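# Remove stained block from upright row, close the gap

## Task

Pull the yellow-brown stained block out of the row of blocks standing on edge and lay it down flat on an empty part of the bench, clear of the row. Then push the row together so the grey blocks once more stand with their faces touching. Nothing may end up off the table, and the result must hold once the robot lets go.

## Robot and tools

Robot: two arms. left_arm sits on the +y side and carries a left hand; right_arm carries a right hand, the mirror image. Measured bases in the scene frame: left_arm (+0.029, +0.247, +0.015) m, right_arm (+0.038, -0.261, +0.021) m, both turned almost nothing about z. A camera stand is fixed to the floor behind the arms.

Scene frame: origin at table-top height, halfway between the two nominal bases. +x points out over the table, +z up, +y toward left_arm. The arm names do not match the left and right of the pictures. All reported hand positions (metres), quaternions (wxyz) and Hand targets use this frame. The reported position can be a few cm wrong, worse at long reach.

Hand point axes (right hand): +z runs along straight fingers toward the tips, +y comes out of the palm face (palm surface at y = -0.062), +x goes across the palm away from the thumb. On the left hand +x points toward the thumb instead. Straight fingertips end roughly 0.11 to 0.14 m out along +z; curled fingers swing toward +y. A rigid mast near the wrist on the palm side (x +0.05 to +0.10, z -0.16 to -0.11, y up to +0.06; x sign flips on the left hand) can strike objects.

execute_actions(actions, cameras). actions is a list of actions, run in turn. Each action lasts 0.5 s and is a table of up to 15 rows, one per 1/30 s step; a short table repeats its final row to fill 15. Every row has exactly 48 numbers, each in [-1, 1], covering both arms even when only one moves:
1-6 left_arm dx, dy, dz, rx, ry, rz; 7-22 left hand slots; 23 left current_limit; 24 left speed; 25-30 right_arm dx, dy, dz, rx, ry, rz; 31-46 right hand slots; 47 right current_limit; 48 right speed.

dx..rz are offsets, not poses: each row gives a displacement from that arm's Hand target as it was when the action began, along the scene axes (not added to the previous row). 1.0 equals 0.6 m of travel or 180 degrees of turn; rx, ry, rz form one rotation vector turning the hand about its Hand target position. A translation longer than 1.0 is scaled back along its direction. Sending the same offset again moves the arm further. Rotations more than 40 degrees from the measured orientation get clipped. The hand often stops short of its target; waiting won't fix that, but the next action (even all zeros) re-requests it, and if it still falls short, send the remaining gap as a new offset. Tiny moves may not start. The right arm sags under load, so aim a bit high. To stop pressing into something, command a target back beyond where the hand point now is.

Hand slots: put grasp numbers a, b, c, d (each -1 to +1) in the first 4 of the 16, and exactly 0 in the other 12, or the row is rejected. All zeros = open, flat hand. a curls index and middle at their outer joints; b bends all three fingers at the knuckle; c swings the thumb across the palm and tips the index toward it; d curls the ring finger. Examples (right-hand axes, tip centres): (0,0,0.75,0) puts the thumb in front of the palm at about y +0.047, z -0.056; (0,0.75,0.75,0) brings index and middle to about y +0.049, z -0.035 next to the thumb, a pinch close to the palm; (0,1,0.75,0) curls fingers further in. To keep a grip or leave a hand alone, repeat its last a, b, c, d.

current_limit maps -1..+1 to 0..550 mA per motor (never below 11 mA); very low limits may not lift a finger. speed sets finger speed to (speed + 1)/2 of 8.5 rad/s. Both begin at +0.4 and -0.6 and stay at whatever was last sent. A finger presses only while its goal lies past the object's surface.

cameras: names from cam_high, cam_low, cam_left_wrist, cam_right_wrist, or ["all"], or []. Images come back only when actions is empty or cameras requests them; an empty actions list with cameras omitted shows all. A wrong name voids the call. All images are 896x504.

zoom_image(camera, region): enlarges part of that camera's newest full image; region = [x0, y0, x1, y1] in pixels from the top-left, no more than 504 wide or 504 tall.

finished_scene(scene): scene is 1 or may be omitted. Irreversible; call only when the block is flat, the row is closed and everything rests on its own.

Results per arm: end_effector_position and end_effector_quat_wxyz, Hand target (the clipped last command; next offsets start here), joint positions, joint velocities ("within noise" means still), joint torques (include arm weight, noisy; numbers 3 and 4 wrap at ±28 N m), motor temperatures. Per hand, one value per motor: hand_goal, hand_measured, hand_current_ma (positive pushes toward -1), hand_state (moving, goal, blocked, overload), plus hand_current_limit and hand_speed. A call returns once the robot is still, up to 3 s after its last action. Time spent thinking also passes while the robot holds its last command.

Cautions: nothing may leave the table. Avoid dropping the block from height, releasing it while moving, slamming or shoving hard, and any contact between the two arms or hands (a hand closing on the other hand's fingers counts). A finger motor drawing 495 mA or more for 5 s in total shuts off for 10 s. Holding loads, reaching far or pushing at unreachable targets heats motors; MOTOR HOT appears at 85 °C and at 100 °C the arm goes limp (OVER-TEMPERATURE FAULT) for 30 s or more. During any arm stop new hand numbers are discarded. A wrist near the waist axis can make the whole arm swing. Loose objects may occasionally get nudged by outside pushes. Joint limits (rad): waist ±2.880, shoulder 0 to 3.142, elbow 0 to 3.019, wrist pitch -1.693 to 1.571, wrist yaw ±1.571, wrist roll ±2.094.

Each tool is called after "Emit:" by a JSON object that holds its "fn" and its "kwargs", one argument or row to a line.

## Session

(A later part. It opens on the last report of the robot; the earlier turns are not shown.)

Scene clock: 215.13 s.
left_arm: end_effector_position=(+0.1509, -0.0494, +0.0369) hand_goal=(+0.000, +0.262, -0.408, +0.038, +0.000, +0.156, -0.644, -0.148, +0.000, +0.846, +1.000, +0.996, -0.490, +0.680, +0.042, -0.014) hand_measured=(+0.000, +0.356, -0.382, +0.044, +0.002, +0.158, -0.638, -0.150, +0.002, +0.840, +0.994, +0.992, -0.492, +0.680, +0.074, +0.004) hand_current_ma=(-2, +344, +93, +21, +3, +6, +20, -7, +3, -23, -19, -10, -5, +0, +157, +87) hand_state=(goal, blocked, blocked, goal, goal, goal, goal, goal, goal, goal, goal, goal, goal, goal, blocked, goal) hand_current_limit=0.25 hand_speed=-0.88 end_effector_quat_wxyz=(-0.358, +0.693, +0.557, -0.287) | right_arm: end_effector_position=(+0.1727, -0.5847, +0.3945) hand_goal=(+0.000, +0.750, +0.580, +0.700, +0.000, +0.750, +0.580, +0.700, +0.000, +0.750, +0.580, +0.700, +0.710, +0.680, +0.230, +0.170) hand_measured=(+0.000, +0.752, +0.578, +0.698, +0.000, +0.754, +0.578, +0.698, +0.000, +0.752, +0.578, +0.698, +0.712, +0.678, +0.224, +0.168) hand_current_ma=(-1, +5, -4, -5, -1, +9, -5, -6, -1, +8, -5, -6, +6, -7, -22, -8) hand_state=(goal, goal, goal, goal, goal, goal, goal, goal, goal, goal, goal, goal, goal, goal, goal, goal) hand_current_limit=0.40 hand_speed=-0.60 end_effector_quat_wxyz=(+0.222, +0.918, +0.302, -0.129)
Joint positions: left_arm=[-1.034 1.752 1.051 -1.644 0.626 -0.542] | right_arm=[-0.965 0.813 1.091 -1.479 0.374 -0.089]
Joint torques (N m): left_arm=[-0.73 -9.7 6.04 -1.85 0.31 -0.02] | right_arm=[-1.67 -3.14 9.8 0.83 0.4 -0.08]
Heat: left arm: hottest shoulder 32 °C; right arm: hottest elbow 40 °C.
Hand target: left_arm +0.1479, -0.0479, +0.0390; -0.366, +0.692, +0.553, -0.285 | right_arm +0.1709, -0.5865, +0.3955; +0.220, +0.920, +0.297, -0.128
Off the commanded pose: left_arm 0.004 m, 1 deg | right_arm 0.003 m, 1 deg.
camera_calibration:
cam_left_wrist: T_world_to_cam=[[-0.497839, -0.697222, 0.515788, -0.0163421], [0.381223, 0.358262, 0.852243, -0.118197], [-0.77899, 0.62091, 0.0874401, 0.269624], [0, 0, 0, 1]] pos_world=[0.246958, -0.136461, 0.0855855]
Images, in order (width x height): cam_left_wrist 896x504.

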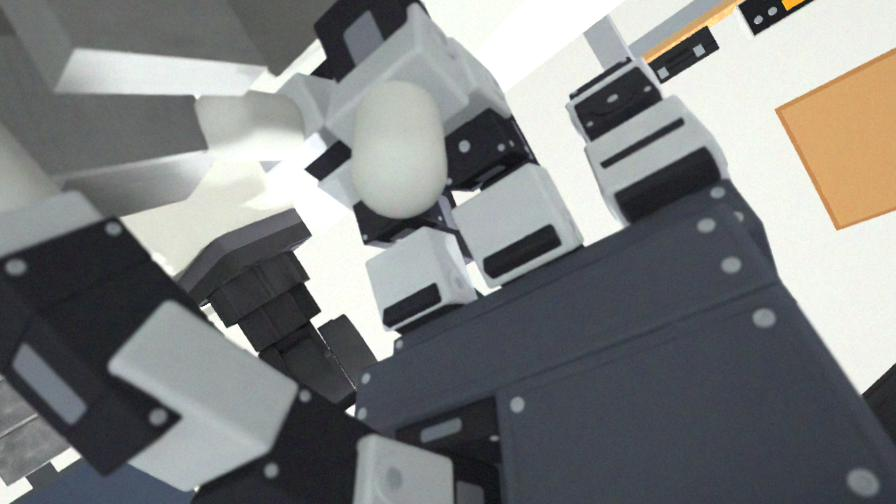

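Emit:
{"fn": "execute_actions", "kwargs": {
  "actions": [],
  "cameras": ["cam_low","cam_high","cam_right_wrist"]
}}

Emit:
{"fn": "zoom_image", "kwargs": {
  "camera": "cam_low",
  "region": [400, 180, 540, 280]
}}

Emit:
{"fn": "zoom_image", "kwargs": {
  "camera": "cam_high",
  "region": [310, 170, 410, 270]
}}

Scene clock: 218.80 s.
left_arm: end_effector_position=(+0.1509, -0.0494, +0.0368) hand_goal=(+0.000, +0.262, -0.408, +0.038, +0.000, +0.156, -0.644, -0.148, +0.000, +0.846, +1.000, +0.996, -0.490, +0.680, +0.042, -0.014) hand_measured=(+0.000, +0.356, -0.382, +0.044, +0.002, +0.158, -0.638, -0.150, +0.002, +0.840, +0.994, +0.992, -0.492, +0.680, +0.074, +0.004) hand_current_ma=(-2, +344, +93, +21, +3, +6, +20, -7, +3, -23, -19, -10, -5, +0, +157, +87) hand_state=(goal, blocked, blocked, goal, goal, goal, goal, goal, goal, goal, goal, goal, goal, goal, blocked, goal) hand_current_limit=0.25 hand_speed=-0.88 end_effector_quat_wxyz=(-0.358, +0.693, +0.557, -0.287) | right_arm: end_effector_position=(+0.1727, -0.5847, +0.3945) hand_goal=(+0.000, +0.750, +0.580, +0.700, +0.000, +0.750, +0.580, +0.700, +0.000, +0.750, +0.580, +0.700, +0.710, +0.680, +0.230, +0.170) hand_measured=(+0.000, +0.752, +0.578, +0.698, +0.000, +0.754, +0.578, +0.698, +0.000, +0.752, +0.578, +0.698, +0.712, +0.678, +0.224, +0.168) hand_current_ma=(-1, +5, -4, -5, -1, +9, -5, -6, -1, +8, -5, -6, +6, -7, -22, -8) hand_state=(goal, goal, goal, goal, goal, goal, goal, goal, goal, goal, goal, goal, goal, goal, goal, goal) hand_current_limit=0.40 hand_speed=-0.60 end_effector_quat_wxyz=(+0.222, +0.918, +0.302, -0.129)
Joint positions: left_arm=[-1.034 1.752 1.051 -1.644 0.626 -0.541] | right_arm=[-0.965 0.813 1.091 -1.479 0.374 -0.089]
Joint velocities: within noise
Joint torques (N m): left_arm=[-0.73 -9.64 6.02 -1.88 0.32 0] | right_arm=[-1.67 -3.14 9.8 0.81 0.4 -0.08]
Motor temperatures (°C): left_arm=[29 32 31 27 28 29] | right_arm=[27 29 40 29 31 29]
Heat: left arm: hottest shoulder 32 °C; right arm: hottest elbow 40 °C.
Hand target: left_arm +0.1480, -0.0479, +0.0390; -0.366, +0.692, +0.553, -0.285 | right_arm +0.1709, -0.5865, +0.3955; +0.220, +0.920, +0.297, -0.128
Off the commanded pose: left_arm 0.004 m, 1 deg | right_arm 0.003 m, 1 deg.
camera_calibration:
cam_right_wrist: T_world_to_cam=[[-0.276534, -0.819264, 0.50233, -0.594754], [-0.578386, 0.559328, 0.59382, 0.147432], [-0.767463, -0.126329, -0.628524, 0.433305], [0, 0, 0, 1]] pos_world=[0.253348, -0.514984, 0.483558]
Images, in order (width x height): cam_high 896x504, cam_low 896x504, cam_right_wrist 896x504.

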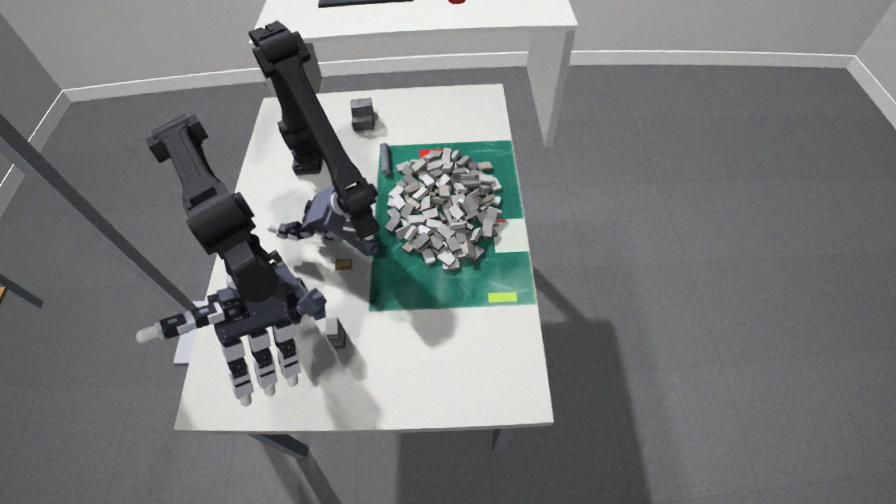

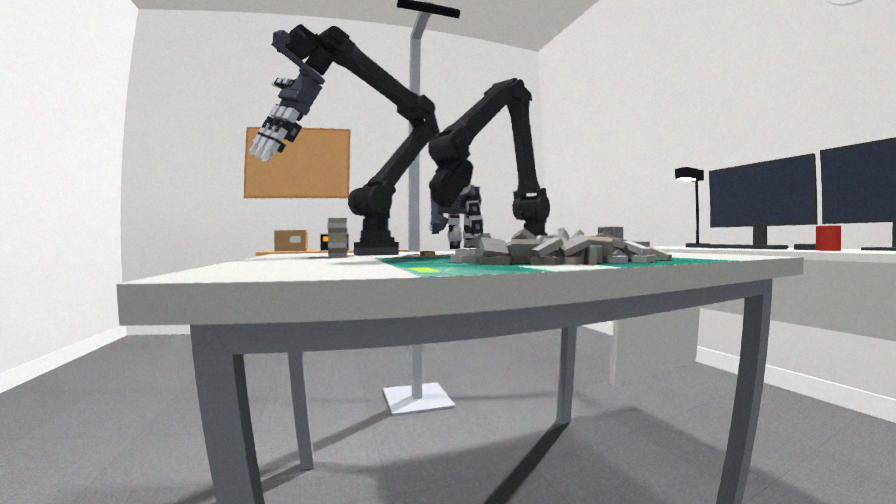

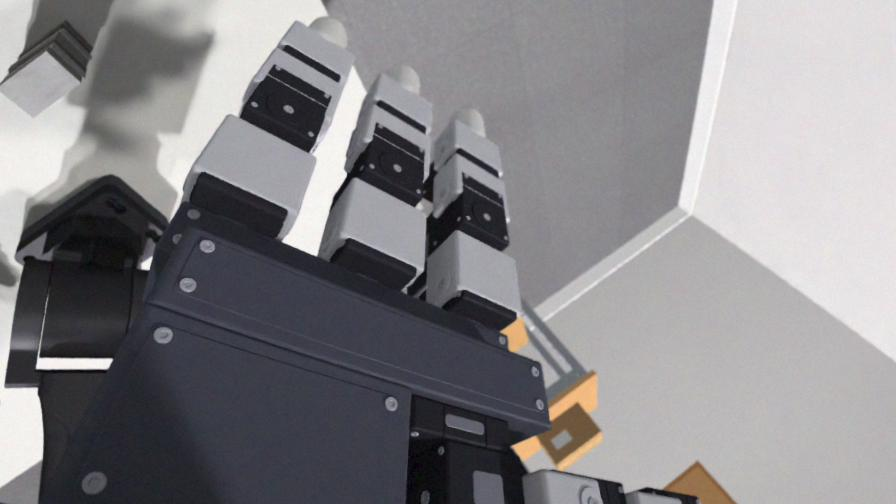

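Scaled by 3.600 from the camera's 896x504 image, which has a finer 1280x720 frame.

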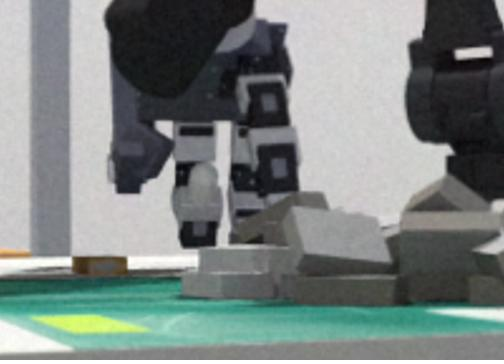

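Scaled by 5.040 from the camera's 896x504 image, which has a finer 1280x720 frame.

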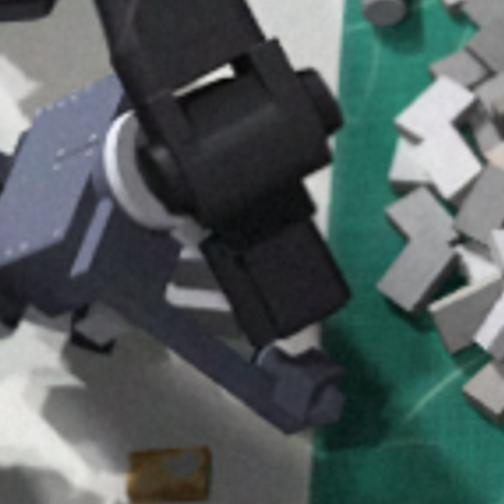

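Emit:
{"fn": "execute_actions", "kwargs": {
  "actions": [],
  "cameras": ["cam_left_wrist"]
}}

Emit:
{"fn": "zoom_image", "kwargs": {
  "camera": "cam_left_wrist",
  "region": [60, 140, 140, 220]
}}

Emit:
{"fn": "zoom_image", "kwargs": {
  "camera": "cam_left_wrist",
  "region": [140, 130, 240, 220]
}}

Scene clock: 220.30 s.
left_arm: end_effector_position=(+0.1509, -0.0494, +0.0368) hand_goal=(+0.000, +0.262, -0.408, +0.038, +0.000, +0.156, -0.644, -0.148, +0.000, +0.846, +1.000, +0.996, -0.490, +0.680, +0.042, -0.014) hand_measured=(+0.000, +0.356, -0.382, +0.044, +0.002, +0.158, -0.638, -0.150, +0.002, +0.840, +0.994, +0.992, -0.492, +0.680, +0.074, +0.004) hand_current_ma=(-2, +344, +93, +21, +3, +6, +20, -7, +3, -23, -19, -10, -5, +0, +157, +87) hand_state=(goal, blocked, blocked, goal, goal, goal, goal, goal, goal, goal, goal, goal, goal, goal, blocked, goal) hand_current_limit=0.25 hand_speed=-0.88 end_effector_quat_wxyz=(-0.358, +0.693, +0.557, -0.287) | right_arm: end_effector_position=(+0.1727, -0.5847, +0.3945) hand_goal=(+0.000, +0.750, +0.580, +0.700, +0.000, +0.750, +0.580, +0.700, +0.000, +0.750, +0.580, +0.700, +0.710, +0.680, +0.230, +0.170) hand_measured=(+0.000, +0.752, +0.578, +0.698, +0.000, +0.754, +0.578, +0.698, +0.000, +0.752, +0.578, +0.698, +0.712, +0.678, +0.224, +0.168) hand_current_ma=(-1, +5, -4, -5, -1, +9, -5, -6, -1, +8, -5, -6, +6, -7, -22, -8) hand_state=(goal, goal, goal, goal, goal, goal, goal, goal, goal, goal, goal, goal, goal, goal, goal, goal) hand_current_limit=0.40 hand_speed=-0.60 end_effector_quat_wxyz=(+0.222, +0.918, +0.302, -0.129)
Joint positions: left_arm=[-1.034 1.752 1.051 -1.644 0.626 -0.541] | right_arm=[-0.965 0.813 1.091 -1.479 0.374 -0.089]
Joint velocities: within noise
Joint torques (N m): left_arm=[-0.79 -9.7 6.04 -1.87 0.32 0] | right_arm=[-1.73 -3.08 9.78 0.83 0.4 -0.08]
Motor temperatures (°C): left_arm=[29 32 31 27 28 29] | right_arm=[27 29 40 29 31 29]
Heat: left arm: hottest shoulder 32 °C; right arm: hottest elbow 40 °C.
Hand target: left_arm +0.1480, -0.0479, +0.0390; -0.366, +0.692, +0.553, -0.285 | right_arm +0.1709, -0.5865, +0.3955; +0.220, +0.920, +0.297, -0.128
Off the commanded pose: left_arm 0.004 m, 1 deg | right_arm 0.003 m, 1 deg.
camera_calibration:
cam_left_wrist: T_world_to_cam=[[-0.498, -0.696905, 0.516061, -0.0162837], [0.381347, 0.358475, 0.852097, -0.118186], [-0.778826, 0.621143, 0.0872417, 0.269633], [0, 0, 0, 1]] pos_world=[0.246957, -0.136462, 0.0855858]
Images, in order (width x height): cam_left_wrist 896x504.

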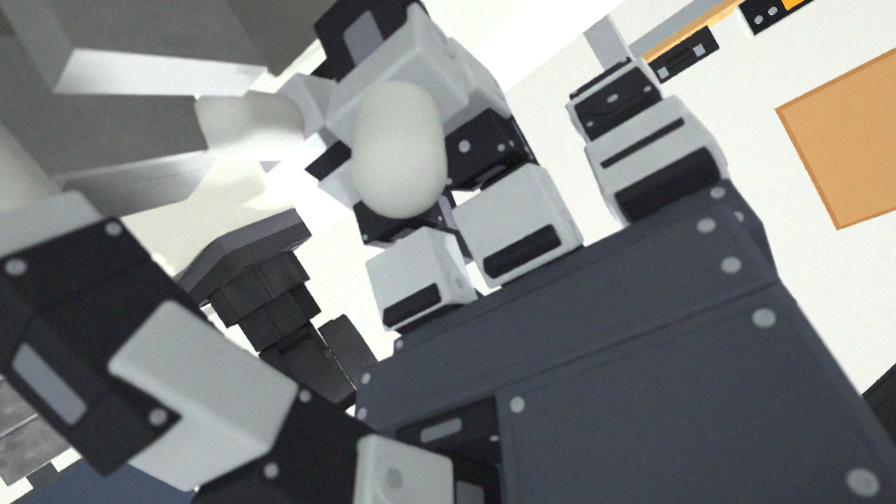

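Scaled by 6.300 from the camera's 896x504 image, which has a finer 1280x720 frame.

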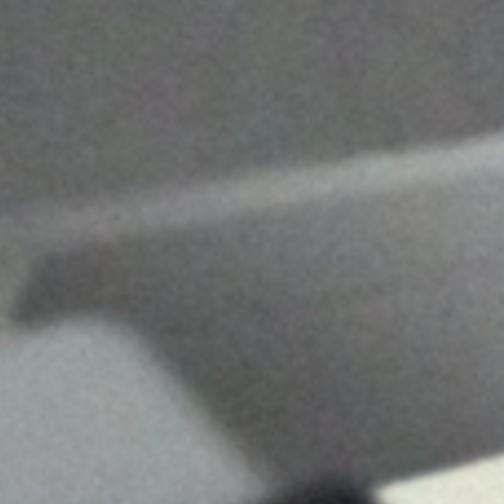

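Scaled by 5.040 from the camera's 896x504 image, which has a finer 1280x720 frame.

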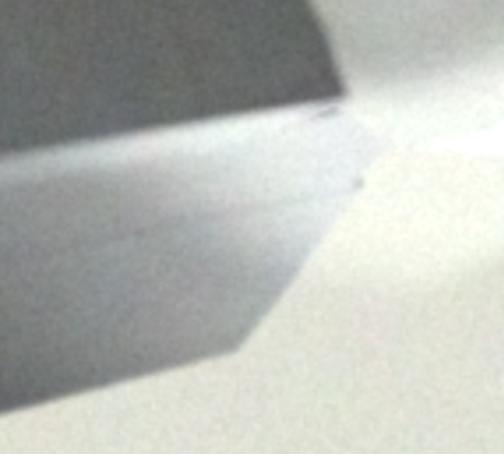

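Emit:
{"fn": "execute_actions", "kwargs": {
  "actions": [
    [[0,0,-0.007,0,0,0,0.74,0.2,0.75,-0.3,0,0,0,0,0,0,0,0,0,0,0,0,0.25,-0.88,0,0,0,0,0,0,0,0,0,0,0,0,0,0,0,0,0,0,0,0,0,0,0.4,-0.6]]
  ],
  "cameras": ["cam_left_wrist"]
}}

Emit:
{"fn": "zoom_image", "kwargs": {
  "camera": "cam_left_wrist",
  "region": [30, 130, 230, 230]
}}

Scene clock: 224.03 s.
left_arm: end_effector_position=(+0.1509, -0.0494, +0.0368) hand_goal=(+0.000, +0.262, -0.408, +0.038, +0.000, +0.156, -0.644, -0.148, +0.000, +0.846, +1.000, +0.996, -0.490, +0.680, +0.042, -0.014) hand_measured=(+0.000, +0.356, -0.382, +0.044, +0.002, +0.158, -0.638, -0.150, +0.002, +0.840, +0.994, +0.992, -0.492, +0.680, +0.074, +0.004) hand_current_ma=(-2, +344, +93, +21, +3, +6, +20, -7, +3, -23, -19, -10, -5, +0, +157, +87) hand_state=(goal, blocked, blocked, goal, goal, goal, goal, goal, goal, goal, goal, goal, goal, goal, blocked, goal) hand_current_limit=0.25 hand_speed=-0.88 end_effector_quat_wxyz=(-0.358, +0.693, +0.557, -0.287) | right_arm: end_effector_position=(+0.1727, -0.5847, +0.3945) hand_goal=(+0.000, +0.750, +0.580, +0.700, +0.000, +0.750, +0.580, +0.700, +0.000, +0.750, +0.580, +0.700, +0.710, +0.680, +0.230, +0.170) hand_measured=(+0.000, +0.752, +0.578, +0.698, +0.000, +0.754, +0.578, +0.698, +0.000, +0.752, +0.578, +0.698, +0.712, +0.678, +0.224, +0.168) hand_current_ma=(-1, +5, -4, -5, -1, +9, -5, -6, -1, +8, -5, -6, +6, -7, -22, -8) hand_state=(goal, goal, goal, goal, goal, goal, goal, goal, goal, goal, goal, goal, goal, goal, goal, goal) hand_current_limit=0.40 hand_speed=-0.60 end_effector_quat_wxyz=(+0.222, +0.918, +0.302, -0.129)
Joint positions: left_arm=[-1.034 1.752 1.051 -1.644 0.626 -0.541] | right_arm=[-0.965 0.813 1.091 -1.479 0.374 -0.089]
Joint torques (N m): left_arm=[-0.73 -9.17 5.75 -1.5 0.31 0] | right_arm=[-1.67 -3.14 9.78 0.83 0.39 -0.08]
Heat: left arm: hottest shoulder 32 °C; right arm: hottest elbow 40 °C.
Hand target: left_arm +0.1480, -0.0479, +0.0348; -0.366, +0.692, +0.553, -0.285 | right_arm +0.1709, -0.5865, +0.3955; +0.220, +0.920, +0.297, -0.128
Off the commanded pose: left_arm 0.004 m, 1 deg | right_arm 0.003 m, 1 deg.
camera_calibration:
cam_left_wrist: T_world_to_cam=[[-0.498081, -0.696649, 0.516329, -0.0162526], [0.381511, 0.358661, 0.851946, -0.118187], [-0.778694, 0.621323, 0.0871369, 0.269634], [0, 0, 0, 1]] pos_world=[0.246957, -0.136463, 0.0855859]
Images, in order (width x height): cam_left_wrist 896x504.

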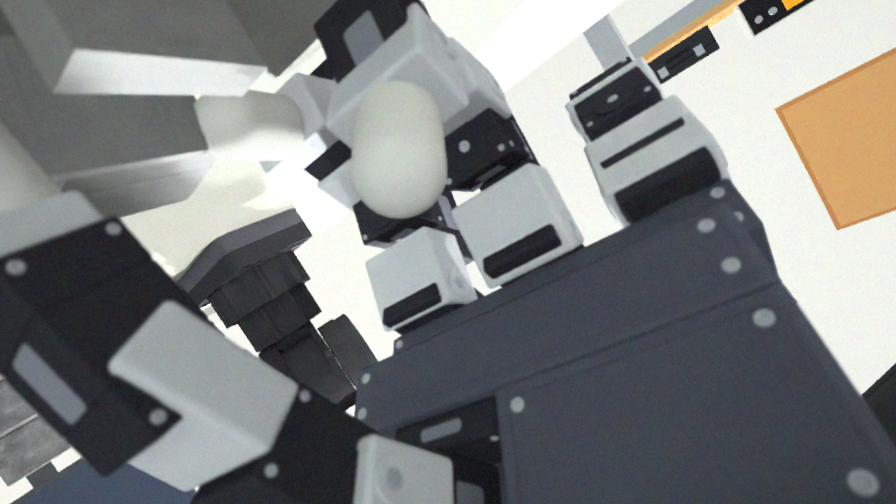

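Scaled by 2.520 from the camera's 896x504 image, which has a finer 1280x720 frame.

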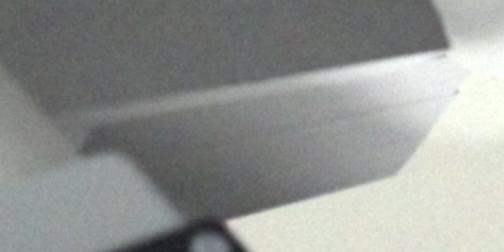

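Emit:
{"fn": "execute_actions", "kwargs": {
  "actions": [
    [[0,-0.002,-0.005,0,0,0,0.74,0.2,0.75,-0.3,0,0,0,0,0,0,0,0,0,0,0,0,0.25,-0.88,0,0,0,0,0,0,0,0,0,0,0,0,0,0,0,0,0,0,0,0,0,0,0.4,-0.6]]
  ],
  "cameras": ["cam_left_wrist"]
}}

Emit:
{"fn": "zoom_image", "kwargs": {
  "camera": "cam_left_wrist",
  "region": [0, 30, 280, 230]
}}

Scene clock: 227.60 s.
left_arm: end_effector_position=(+0.1505, -0.0491, +0.0356) hand_goal=(+0.000, +0.262, -0.408, +0.038, +0.000, +0.156, -0.644, -0.148, +0.000, +0.846, +1.000, +0.996, -0.490, +0.680, +0.042, -0.014) hand_measured=(+0.000, +0.354, -0.382, +0.044, +0.002, +0.158, -0.638, -0.150, +0.002, +0.840, +0.994, +0.992, -0.492, +0.680, +0.074, +0.004) hand_current_ma=(-2, +344, +93, +21, +3, +6, +20, -7, +3, -23, -19, -10, -5, +0, +160, +91) hand_state=(goal, blocked, blocked, goal, goal, goal, goal, goal, goal, goal, goal, goal, goal, goal, blocked, goal) hand_current_limit=0.25 hand_speed=-0.88 end_effector_quat_wxyz=(-0.360, +0.692, +0.557, -0.286) | right_arm: end_effector_position=(+0.1727, -0.5847, +0.3945) hand_goal=(+0.000, +0.750, +0.580, +0.700, +0.000, +0.750, +0.580, +0.700, +0.000, +0.750, +0.580, +0.700, +0.710, +0.680, +0.230, +0.170) hand_measured=(+0.000, +0.752, +0.578, +0.698, +0.000, +0.754, +0.578, +0.698, +0.000, +0.752, +0.578, +0.698, +0.712, +0.678, +0.224, +0.168) hand_current_ma=(-1, +5, -4, -5, -1, +9, -5, -6, -1, +8, -5, -6, +6, -7, -22, -8) hand_state=(goal, goal, goal, goal, goal, goal, goal, goal, goal, goal, goal, goal, goal, goal, goal, goal) hand_current_limit=0.40 hand_speed=-0.60 end_effector_quat_wxyz=(+0.222, +0.918, +0.302, -0.129)
Joint positions: left_arm=[-1.034 1.756 1.051 -1.644 0.626 -0.541] | right_arm=[-0.965 0.813 1.091 -1.479 0.374 -0.089]
Joint torques (N m): left_arm=[-0.79 -8.94 5.78 -1.25 0.36 -0.02] | right_arm=[-1.67 -3.08 9.8 0.81 0.4 -0.08]
Heat: left arm: hottest shoulder 31 °C; right arm: hottest elbow 40 °C.
Hand target: left_arm +0.1480, -0.0491, +0.0317; -0.366, +0.692, +0.553, -0.285 | right_arm +0.1709, -0.5865, +0.3955; +0.220, +0.920, +0.297, -0.128
Off the commanded pose: left_arm 0.005 m, 1 deg | right_arm 0.003 m, 1 deg.
camera_calibration:
cam_left_wrist: T_world_to_cam=[[-0.497215, -0.698313, 0.514915, -0.0157185], [0.383486, 0.355478, 0.852393, -0.117524], [-0.778278, 0.621285, 0.091044, 0.269057], [0, 0, 0, 1]] pos_world=[0.246654, -0.136361, 0.0837739]
Images, in order (width x height): cam_left_wrist 896x504.

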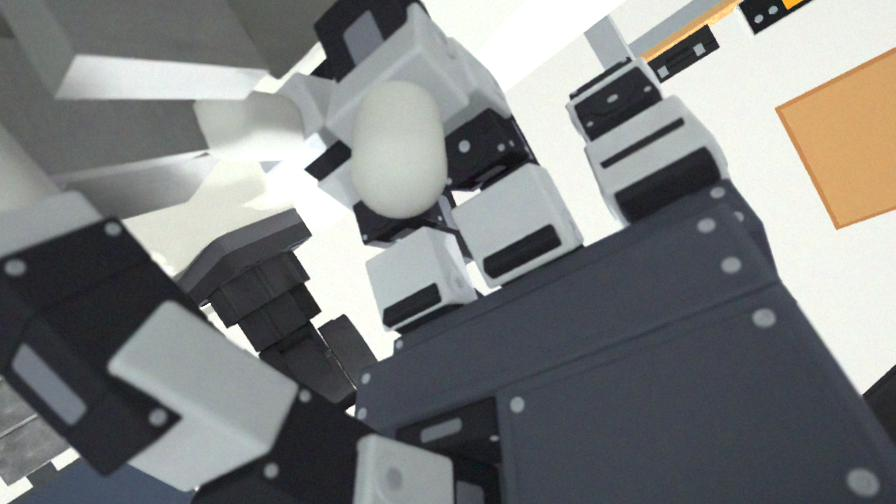

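Scaled by 1.800 from the camera's 896x504 image, which has a finer 1280x720 frame.

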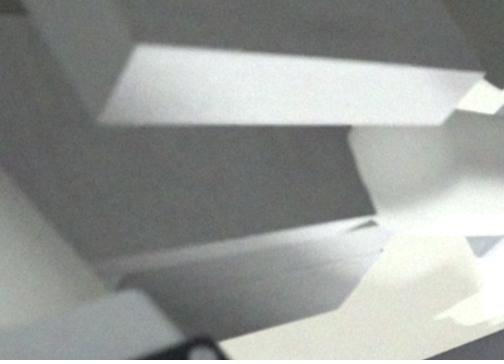

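Emit:
{"fn": "execute_actions", "kwargs": {
  "actions": [
    [[0,-0.003,-0.004,0,0,0,0.74,0.2,0.75,-0.3,0,0,0,0,0,0,0,0,0,0,0,0,0.25,-0.88,0,0,0,0,0,0,0,0,0,0,0,0,0,0,0,0,0,0,0,0,0,0,0.4,-0.6]]
  ],
  "cameras": ["cam_left_wrist"]
}}

Emit:
{"fn": "zoom_image", "kwargs": {
  "camera": "cam_left_wrist",
  "region": [0, 30, 280, 230]
}}

Scene clock: 228.80 s.
left_arm: end_effector_position=(+0.1492, -0.0488, +0.0335) hand_goal=(+0.000, +0.262, -0.408, +0.038, +0.000, +0.156, -0.644, -0.148, +0.000, +0.846, +1.000, +0.996, -0.490, +0.680, +0.042, -0.014) hand_measured=(+0.000, +0.352, -0.382, +0.044, +0.002, +0.158, -0.638, -0.150, +0.002, +0.840, +0.994, +0.992, -0.492, +0.680, +0.074, +0.004) hand_current_ma=(-2, +344, +93, +21, +3, +6, +20, -7, +3, -23, -19, -10, -5, +0, +167, +94) hand_state=(goal, blocked, blocked, goal, goal, goal, goal, goal, goal, goal, goal, goal, goal, goal, blocked, goal) hand_current_limit=0.25 hand_speed=-0.88 end_effector_quat_wxyz=(-0.363, +0.691, +0.556, -0.286) | right_arm: end_effector_position=(+0.1727, -0.5847, +0.3945) hand_goal=(+0.000, +0.750, +0.580, +0.700, +0.000, +0.750, +0.580, +0.700, +0.000, +0.750, +0.580, +0.700, +0.710, +0.680, +0.230, +0.170) hand_measured=(+0.000, +0.752, +0.578, +0.698, +0.000, +0.754, +0.578, +0.698, +0.000, +0.752, +0.578, +0.698, +0.712, +0.678, +0.224, +0.168) hand_current_ma=(-1, +5, -4, -5, -1, +9, -5, -6, -1, +8, -5, -6, +6, -7, -22, -8) hand_state=(goal, goal, goal, goal, goal, goal, goal, goal, goal, goal, goal, goal, goal, goal, goal, goal) hand_current_limit=0.40 hand_speed=-0.60 end_effector_quat_wxyz=(+0.222, +0.918, +0.302, -0.129)
Joint positions: left_arm=[-1.037 1.763 1.051 -1.644 0.626 -0.541] | right_arm=[-0.965 0.813 1.091 -1.479 0.374 -0.089]
Joint torques (N m): left_arm=[-0.73 -8.94 5.97 -1.07 0.42 -0.04] | right_arm=[-1.67 -3.14 9.8 0.83 0.4 -0.08]
Heat: left arm: hottest shoulder 31 °C; right arm: hottest elbow 41 °C.
Hand target: left_arm +0.1480, -0.0509, +0.0294; -0.366, +0.692, +0.553, -0.285 | right_arm +0.1709, -0.5865, +0.3955; +0.220, +0.920, +0.297, -0.128
Off the commanded pose: left_arm 0.005 m, 1 deg | right_arm 0.003 m, 1 deg.
camera_calibration:
cam_left_wrist: T_world_to_cam=[[-0.497204, -0.699775, 0.512935, -0.015118], [0.388077, 0.349389, 0.852833, -0.116293], [-0.776005, 0.62309, 0.0978492, 0.267566], [0, 0, 0, 1]] pos_world=[0.245246, -0.136665, 0.0807523]
Images, in order (width x height): cam_left_wrist 896x504.

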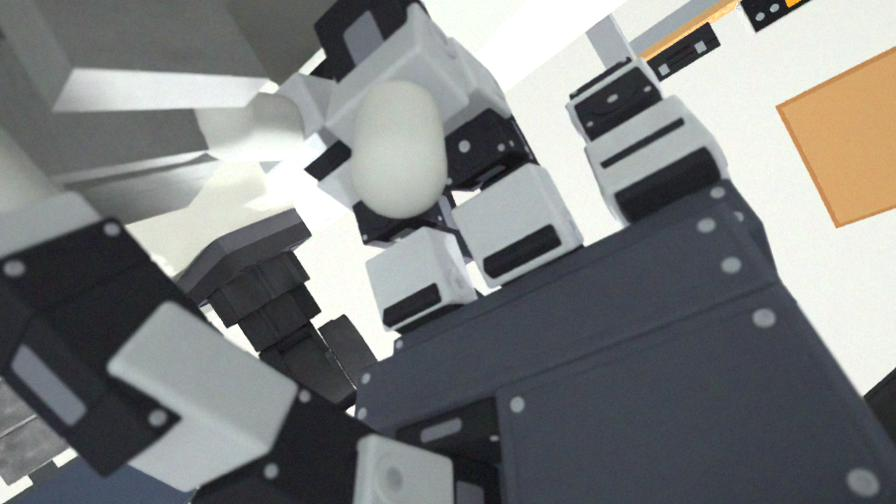

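Scaled by 1.800 from the camera's 896x504 image, which has a finer 1280x720 frame.

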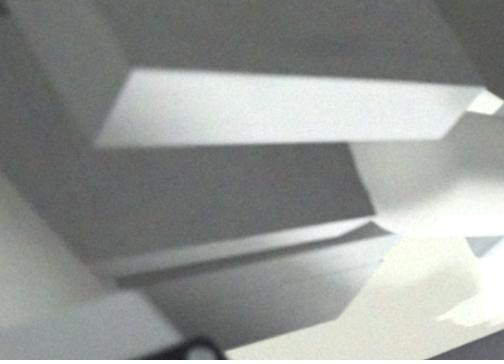

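Emit:
{"fn": "execute_actions", "kwargs": {
  "actions": [
    [[0,-0.004,-0.003,0,0,0,0.74,0.2,0.75,-0.3,0,0,0,0,0,0,0,0,0,0,0,0,0.25,-0.88,0,0,0,0,0,0,0,0,0,0,0,0,0,0,0,0,0,0,0,0,0,0,0.4,-0.6]]
  ],
  "cameras": ["cam_left_wrist"]
}}

Emit:
{"fn": "zoom_image", "kwargs": {
  "camera": "cam_left_wrist",
  "region": [0, 30, 280, 230]
}}

Scene clock: 230.27 s.
left_arm: end_effector_position=(+0.1484, -0.0489, +0.0326) hand_goal=(+0.000, +0.262, -0.408, +0.038, +0.000, +0.156, -0.644, -0.148, +0.000, +0.846, +1.000, +0.996, -0.490, +0.680, +0.042, -0.014) hand_measured=(+0.000, +0.342, -0.382, +0.042, +0.002, +0.158, -0.638, -0.150, +0.002, +0.840, +0.994, +0.992, -0.492, +0.680, +0.080, +0.008) hand_current_ma=(-2, +344, +93, +13, +3, +6, +20, -7, +3, -23, -19, -10, -5, +0, +197, +107) hand_state=(goal, blocked, blocked, goal, goal, goal, goal, goal, goal, goal, goal, goal, goal, goal, blocked, blocked) hand_current_limit=0.25 hand_speed=-0.88 end_effector_quat_wxyz=(-0.365, +0.691, +0.555, -0.286) | right_arm: end_effector_position=(+0.1727, -0.5847, +0.3945) hand_goal=(+0.000, +0.750, +0.580, +0.700, +0.000, +0.750, +0.580, +0.700, +0.000, +0.750, +0.580, +0.700, +0.710, +0.680, +0.230, +0.170) hand_measured=(+0.000, +0.752, +0.578, +0.698, +0.000, +0.754, +0.578, +0.698, +0.000, +0.752, +0.578, +0.698, +0.712, +0.678, +0.224, +0.168) hand_current_ma=(-1, +5, -4, -5, -1, +9, -5, -6, -1, +8, -5, -6, +6, -7, -22, -8) hand_state=(goal, goal, goal, goal, goal, goal, goal, goal, goal, goal, goal, goal, goal, goal, goal, goal) hand_current_limit=0.40 hand_speed=-0.60 end_effector_quat_wxyz=(+0.222, +0.918, +0.302, -0.129)
Joint positions: left_arm=[-1.039 1.766 1.051 -1.644 0.627 -0.541] | right_arm=[-0.965 0.813 1.091 -1.479 0.374 -0.089]
Joint torques (N m): left_arm=[-0.79 -8.7 6.35 -0.94 0.47 -0.07] | right_arm=[-1.67 -3.14 9.8 0.81 0.4 -0.08]
Heat: left arm: hottest shoulder 31 °C; right arm: hottest elbow 41 °C.
Hand target: left_arm +0.1480, -0.0533, +0.0276; -0.366, +0.692, +0.553, -0.285 | right_arm +0.1709, -0.5865, +0.3955; +0.220, +0.920, +0.297, -0.128
Off the commanded pose: left_arm 0.007 m, 0 deg | right_arm 0.003 m, 1 deg.
camera_calibration:
cam_left_wrist: T_world_to_cam=[[-0.496602, -0.700511, 0.512514, -0.0152511], [0.390257, 0.347218, 0.852724, -0.115701], [-0.775297, 0.623477, 0.10095, 0.266819], [0, 0, 0, 1]] pos_world=[0.244443, -0.136865, 0.0795418]
Images, in order (width x height): cam_left_wrist 896x504.

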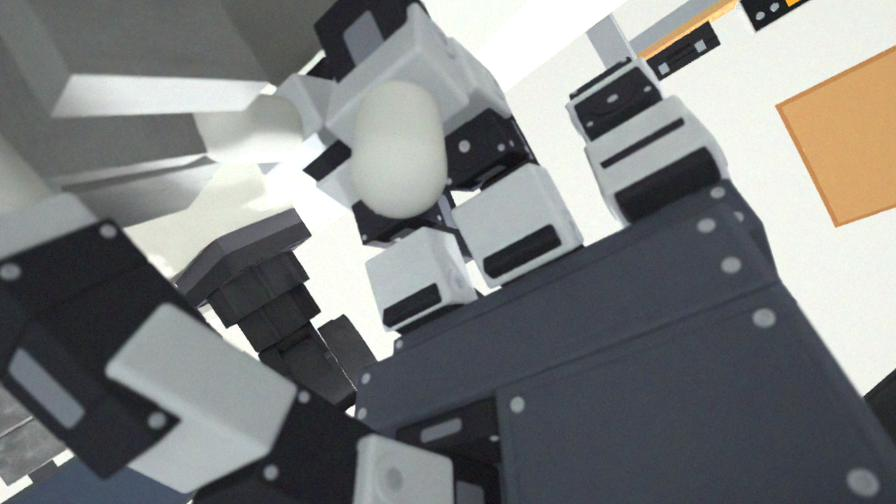

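Scaled by 1.800 from the camera's 896x504 image, which has a finer 1280x720 frame.

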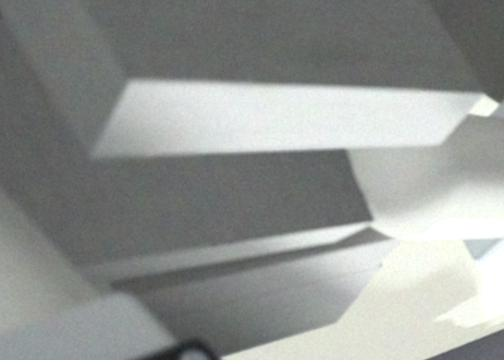

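Emit:
{"fn": "execute_actions", "kwargs": {
  "actions": [
    [[0.002,-0.010,0,0,0,0,0.74,0.2,0.75,-0.3,0,0,0,0,0,0,0,0,0,0,0,0,0.25,-0.88,0,0,0,0,0,0,0,0,0,0,0,0,0,0,0,0,0,0,0,0,0,0,0.4,-0.6]]
  ],
  "cameras": ["cam_left_wrist"]
}}

Emit:
{"fn": "zoom_image", "kwargs": {
  "camera": "cam_left_wrist",
  "region": [0, 30, 280, 230]
}}

Scene clock: 231.27 s.
left_arm: end_effector_position=(+0.1471, -0.0514, +0.0314) hand_goal=(+0.000, +0.262, -0.408, +0.038, +0.000, +0.156, -0.644, -0.148, +0.000, +0.846, +1.000, +0.996, -0.490, +0.680, +0.042, -0.014) hand_measured=(+0.000, +0.336, -0.382, +0.042, +0.002, +0.158, -0.638, -0.150, +0.002, +0.840, +0.994, +0.992, -0.494, +0.680, +0.084, +0.008) hand_current_ma=(-2, +335, +93, +10, +3, +6, +20, -7, +3, -23, -19, -10, -10, +0, +218, +108) hand_state=(goal, blocked, blocked, goal, goal, goal, goal, goal, goal, goal, goal, goal, goal, goal, blocked, blocked) hand_current_limit=0.25 hand_speed=-0.88 end_effector_quat_wxyz=(-0.366, +0.691, +0.554, -0.286) | right_arm: end_effector_position=(+0.1727, -0.5847, +0.3945) hand_goal=(+0.000, +0.750, +0.580, +0.700, +0.000, +0.750, +0.580, +0.700, +0.000, +0.750, +0.580, +0.700, +0.710, +0.680, +0.230, +0.170) hand_measured=(+0.000, +0.752, +0.578, +0.698, +0.000, +0.754, +0.578, +0.698, +0.000, +0.752, +0.578, +0.698, +0.712, +0.678, +0.224, +0.168) hand_current_ma=(-1, +5, -4, -5, -1, +9, -5, -6, -1, +8, -5, -6, +6, -7, -22, -8) hand_state=(goal, goal, goal, goal, goal, goal, goal, goal, goal, goal, goal, goal, goal, goal, goal, goal) hand_current_limit=0.40 hand_speed=-0.60 end_effector_quat_wxyz=(+0.222, +0.918, +0.302, -0.129)
Joint positions: left_arm=[-1.044 1.773 1.056 -1.644 0.63 -0.541] | right_arm=[-0.965 0.813 1.091 -1.479 0.374 -0.089]
Joint torques (N m): left_arm=[-0.85 -8.59 7.36 -1.03 0.5 -0.11] | right_arm=[-1.67 -3.14 9.8 0.83 0.4 -0.08]
Heat: left arm: hottest shoulder 31 °C; right arm: hottest elbow 41 °C.
Hand target: left_arm +0.1491, -0.0593, +0.0275; -0.366, +0.692, +0.553, -0.285 | right_arm +0.1709, -0.5865, +0.3955; +0.220, +0.920, +0.297, -0.128
Off the commanded pose: left_arm 0.009 m, 0 deg | right_arm 0.003 m, 1 deg.
camera_calibration:
cam_left_wrist: T_world_to_cam=[[-0.49761, -0.699026, 0.513564, -0.0168451], [0.393864, 0.345424, 0.851794, -0.113908], [-0.772823, 0.626135, 0.103435, 0.267272], [0, 0, 0, 1]] pos_world=[0.243036, -0.139777, 0.0780315]
Images, in order (width x height): cam_left_wrist 896x504.

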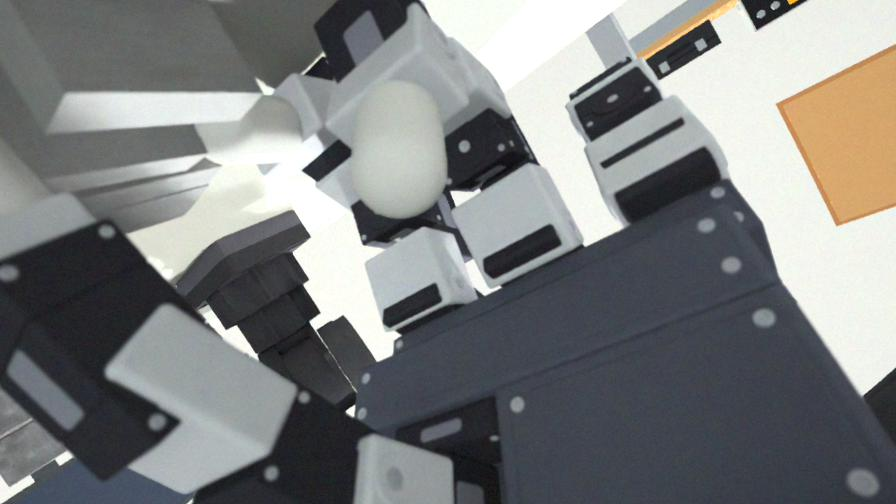

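Scaled by 1.800 from the camera's 896x504 image, which has a finer 1280x720 frame.

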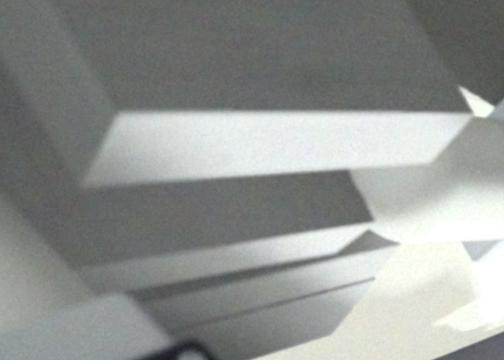

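Emit:
{"fn": "execute_actions", "kwargs": {
  "actions": [
    [[0.003,-0.004,0,0,0,0,0.74,0.2,0.75,-0.3,0,0,0,0,0,0,0,0,0,0,0,0,0.25,-0.88,0,0,0,0,0,0,0,0,0,0,0,0,0,0,0,0,0,0,0,0,0,0,0.4,-0.6]]
  ],
  "cameras": ["cam_left_wrist"]
}}

Emit:
{"fn": "zoom_image", "kwargs": {
  "camera": "cam_left_wrist",
  "region": [0, 30, 280, 230]
}}

Scene clock: 232.23 s.
left_arm: end_effector_position=(+0.1478, -0.0537, +0.0306) hand_goal=(+0.000, +0.262, -0.408, +0.038, +0.000, +0.156, -0.644, -0.148, +0.000, +0.846, +1.000, +0.996, -0.490, +0.680, +0.042, -0.014) hand_measured=(+0.000, +0.336, -0.382, +0.040, +0.002, +0.158, -0.638, -0.150, +0.002, +0.840, +0.994, +0.992, -0.494, +0.680, +0.084, +0.008) hand_current_ma=(+0, +335, +93, +6, +3, +6, +20, -7, +3, -23, -19, -10, -11, +0, +218, +108) hand_state=(goal, blocked, blocked, goal, goal, goal, goal, goal, goal, goal, goal, goal, goal, goal, blocked, blocked) hand_current_limit=0.25 hand_speed=-0.88 end_effector_quat_wxyz=(-0.366, +0.691, +0.554, -0.287) | right_arm: end_effector_position=(+0.1727, -0.5847, +0.3945) hand_goal=(+0.000, +0.750, +0.580, +0.700, +0.000, +0.750, +0.580, +0.700, +0.000, +0.750, +0.580, +0.700, +0.710, +0.680, +0.230, +0.170) hand_measured=(+0.000, +0.752, +0.578, +0.698, +0.000, +0.754, +0.578, +0.698, +0.000, +0.752, +0.578, +0.698, +0.712, +0.678, +0.224, +0.168) hand_current_ma=(-1, +5, -4, -5, -1, +9, -5, -6, -1, +8, -5, -6, +6, -7, -22, -8) hand_state=(goal, goal, goal, goal, goal, goal, goal, goal, goal, goal, goal, goal, goal, goal, goal, goal) hand_current_limit=0.40 hand_speed=-0.60 end_effector_quat_wxyz=(+0.222, +0.918, +0.302, -0.129)
Joint positions: left_arm=[-1.045 1.78 1.063 -1.644 0.633 -0.541] | right_arm=[-0.965 0.813 1.091 -1.479 0.374 -0.089]
Joint torques (N m): left_arm=[-0.67 -8.64 7.6 -1.17 0.37 -0.1] | right_arm=[-1.67 -3.14 9.78 0.81 0.4 -0.08]
Heat: left arm: hottest shoulder 31 °C; right arm: hottest elbow 41 °C.
Hand target: left_arm +0.1509, -0.0616, +0.0276; -0.366, +0.692, +0.553, -0.285 | right_arm +0.1709, -0.5865, +0.3955; +0.220, +0.920, +0.297, -0.128
Off the commanded pose: left_arm 0.009 m, 0 deg | right_arm 0.003 m, 1 deg.
camera_calibration:
cam_left_wrist: T_world_to_cam=[[-0.496284, -0.699041, 0.514825, -0.017942], [0.394769, 0.346444, 0.850961, -0.112705], [-0.773214, 0.625555, 0.104025, 0.269327], [0, 0, 0, 1]] pos_world=[0.243835, -0.141975, 0.0771277]
Images, in order (width x height): cam_left_wrist 896x504.

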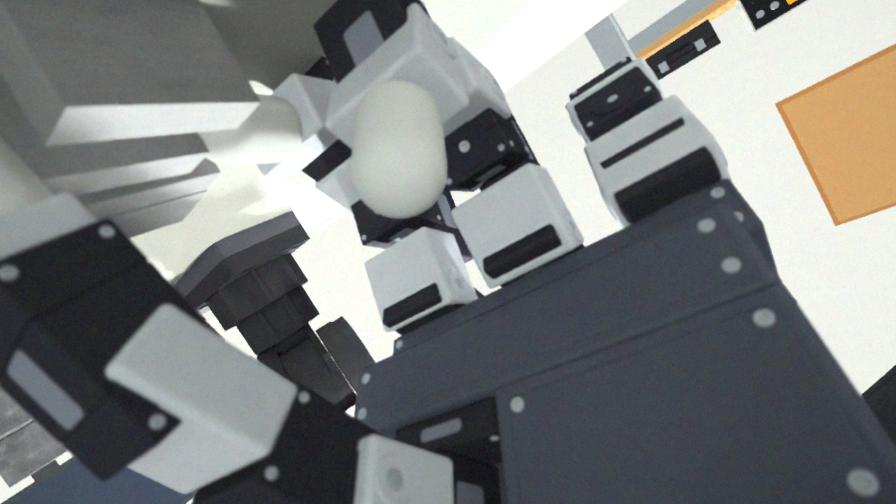

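Scaled by 1.800 from the camera's 896x504 image, which has a finer 1280x720 frame.

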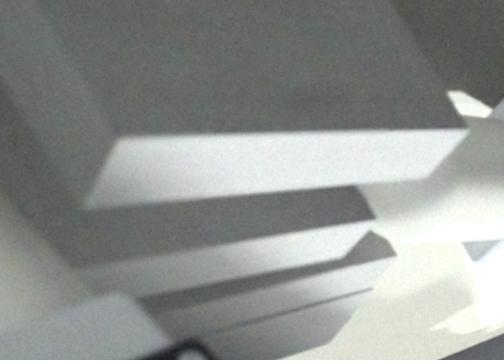

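Emit:
{"fn": "execute_actions", "kwargs": {
  "actions": [
    [[0.009,0.002,0,0,0,0,0.74,0.2,0.75,-0.3,0,0,0,0,0,0,0,0,0,0,0,0,0.25,-0.88,0,0,0,0,0,0,0,0,0,0,0,0,0,0,0,0,0,0,0,0,0,0,0.4,-0.6]]
  ],
  "cameras": ["cam_left_wrist"]
}}

Emit:
{"fn": "zoom_image", "kwargs": {
  "camera": "cam_left_wrist",
  "region": [0, 30, 280, 230]
}}

Scene clock: 234.47 s.
left_arm: end_effector_position=(+0.1484, -0.0540, +0.0305) hand_goal=(+0.000, +0.262, -0.408, +0.038, +0.000, +0.156, -0.644, -0.148, +0.000, +0.846, +1.000, +0.996, -0.490, +0.680, +0.042, -0.014) hand_measured=(+0.000, +0.336, -0.382, +0.040, +0.002, +0.158, -0.638, -0.150, +0.002, +0.840, +0.994, +0.992, -0.494, +0.680, +0.084, +0.008) hand_current_ma=(+0, +335, +93, +5, +3, +6, +20, -7, +3, -23, -19, -10, -11, +0, +218, +108) hand_state=(goal, blocked, blocked, goal, goal, goal, goal, goal, goal, goal, goal, goal, goal, goal, blocked, blocked) hand_current_limit=0.25 hand_speed=-0.88 end_effector_quat_wxyz=(-0.368, +0.691, +0.553, -0.286) | right_arm: end_effector_position=(+0.1727, -0.5847, +0.3945) hand_goal=(+0.000, +0.750, +0.580, +0.700, +0.000, +0.750, +0.580, +0.700, +0.000, +0.750, +0.580, +0.700, +0.710, +0.680, +0.230, +0.170) hand_measured=(+0.000, +0.752, +0.578, +0.698, +0.000, +0.754, +0.578, +0.698, +0.000, +0.752, +0.578, +0.698, +0.712, +0.678, +0.224, +0.168) hand_current_ma=(-1, +5, -4, -5, -1, +9, -5, -6, -1, +8, -5, -6, +6, -7, -22, -8) hand_state=(goal, goal, goal, goal, goal, goal, goal, goal, goal, goal, goal, goal, goal, goal, goal, goal) hand_current_limit=0.40 hand_speed=-0.60 end_effector_quat_wxyz=(+0.222, +0.918, +0.302, -0.129)
Joint positions: left_arm=[-1.045 1.783 1.067 -1.648 0.631 -0.541] | right_arm=[-0.965 0.813 1.091 -1.479 0.374 -0.089]
Joint torques (N m): left_arm=[0.5 -8.53 7.82 -1.33 0.04 0] | right_arm=[-1.73 -3.14 9.78 0.81 0.4 -0.08]
Heat: left arm: hottest shoulder 31 °C; right arm: hottest elbow 41 °C.
Hand target: left_arm +0.1564, -0.0606, +0.0277; -0.366, +0.692, +0.553, -0.285 | right_arm +0.1709, -0.5865, +0.3955; +0.220, +0.920, +0.297, -0.128
Off the commanded pose: left_arm 0.011 m, 0 deg | right_arm 0.003 m, 1 deg.
camera_calibration:
cam_left_wrist: T_world_to_cam=[[-0.496991, -0.70009, 0.512712, -0.0177208], [0.395595, 0.343086, 0.851937, -0.113104], [-0.772337, 0.626232, 0.106442, 0.269826], [0, 0, 0, 1]] pos_world=[0.244333, -0.142576, 0.076722]
Images, in order (width x height): cam_left_wrist 896x504.

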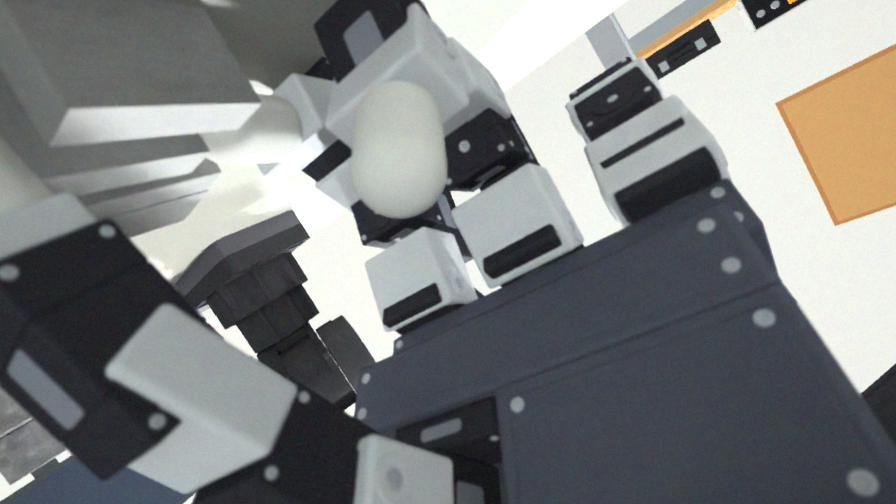

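Scaled by 1.800 from the camera's 896x504 image, which has a finer 1280x720 frame.

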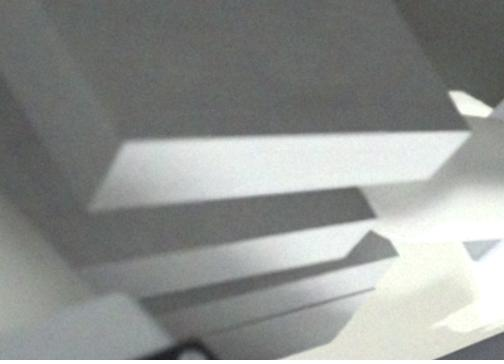

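Emit:
{"fn": "execute_actions", "kwargs": {
  "actions": [
    [[0.005,0.0,0,0,0,0,0.74,0.2,0.75,-0.3,0,0,0,0,0,0,0,0,0,0,0,0,0.25,-0.88,0,0,0,0,0,0,0,0,0,0,0,0,0,0,0,0,0,0,0,0,0,0,0.4,-0.6]]
  ],
  "cameras": ["cam_left_wrist"]
}}

Emit:
{"fn": "zoom_image", "kwargs": {
  "camera": "cam_left_wrist",
  "region": [0, 30, 280, 230]
}}

Scene clock: 235.37 s.
left_arm: end_effector_position=(+0.1501, -0.0537, +0.0303) hand_goal=(+0.000, +0.262, -0.408, +0.038, +0.000, +0.156, -0.644, -0.148, +0.000, +0.846, +1.000, +0.996, -0.490, +0.680, +0.042, -0.014) hand_measured=(-0.002, +0.336, -0.382, +0.040, +0.002, +0.158, -0.638, -0.150, +0.002, +0.840, +0.994, +0.992, -0.492, +0.680, +0.084, +0.008) hand_current_ma=(-5, +335, +93, +5, +3, +6, +20, -7, +3, -23, -19, -10, -9, +0, +218, +108) hand_state=(goal, blocked, blocked, goal, goal, goal, goal, goal, goal, goal, goal, goal, goal, goal, blocked, blocked) hand_current_limit=0.25 hand_speed=-0.88 end_effector_quat_wxyz=(-0.369, +0.689, +0.554, -0.284) | right_arm: end_effector_position=(+0.1727, -0.5847, +0.3945) hand_goal=(+0.000, +0.750, +0.580, +0.700, +0.000, +0.750, +0.580, +0.700, +0.000, +0.750, +0.580, +0.700, +0.710, +0.680, +0.230, +0.170) hand_measured=(+0.000, +0.752, +0.578, +0.698, +0.000, +0.754, +0.578, +0.698, +0.000, +0.752, +0.578, +0.698, +0.712, +0.678, +0.224, +0.168) hand_current_ma=(-1, +5, -4, -5, -1, +9, -5, -6, -1, +8, -5, -6, +6, -7, -22, -8) hand_state=(goal, goal, goal, goal, goal, goal, goal, goal, goal, goal, goal, goal, goal, goal, goal, goal) hand_current_limit=0.40 hand_speed=-0.60 end_effector_quat_wxyz=(+0.222, +0.918, +0.302, -0.129)
Joint positions: left_arm=[-1.042 1.788 1.071 -1.652 0.627 -0.541] | right_arm=[-0.965 0.813 1.091 -1.479 0.374 -0.089]
Joint torques (N m): left_arm=[0.73 -8.64 7.87 -1.35 0.01 0.05] | right_arm=[-1.67 -3.14 9.8 0.81 0.4 -0.08]
Heat: left arm: hottest shoulder 31 °C; right arm: hottest elbow 41 °C.
Hand target: left_arm +0.1594, -0.0605, +0.0276; -0.366, +0.692, +0.553, -0.285 | right_arm +0.1709, -0.5865, +0.3955; +0.220, +0.920, +0.297, -0.128
Off the commanded pose: left_arm 0.012 m, 0 deg | right_arm 0.003 m, 1 deg.
camera_calibration:
cam_left_wrist: T_world_to_cam=[[-0.496778, -0.702923, 0.509029, -0.0166356], [0.395524, 0.338703, 0.853722, -0.113959], [-0.772511, 0.625443, 0.109763, 0.270966], [0, 0, 0, 1]] pos_world=[0.246133, -0.142569, 0.0760152]
Images, in order (width x height): cam_left_wrist 896x504.

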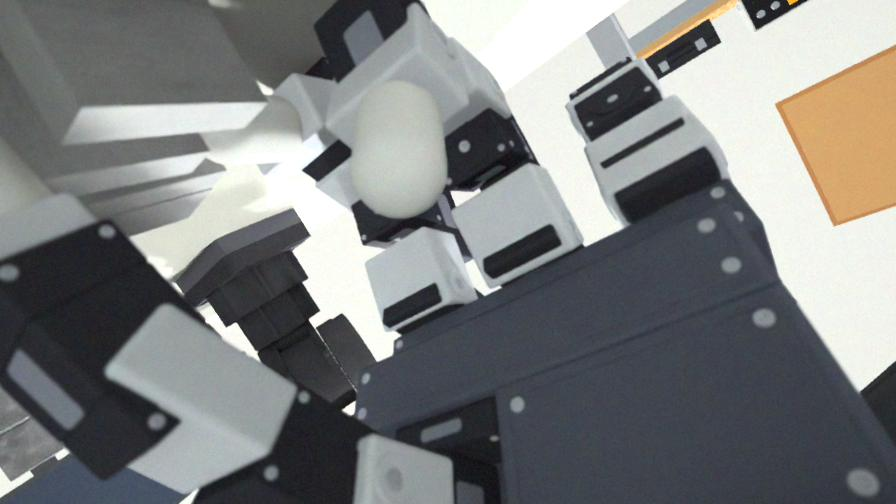

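Scaled by 1.800 from the camera's 896x504 image, which has a finer 1280x720 frame.

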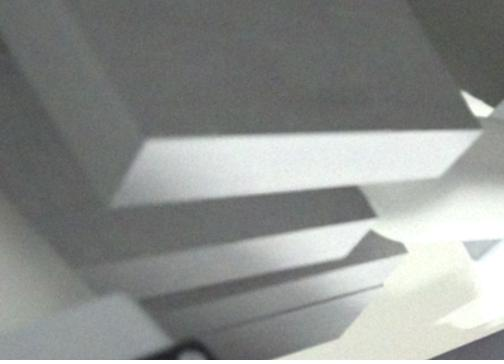

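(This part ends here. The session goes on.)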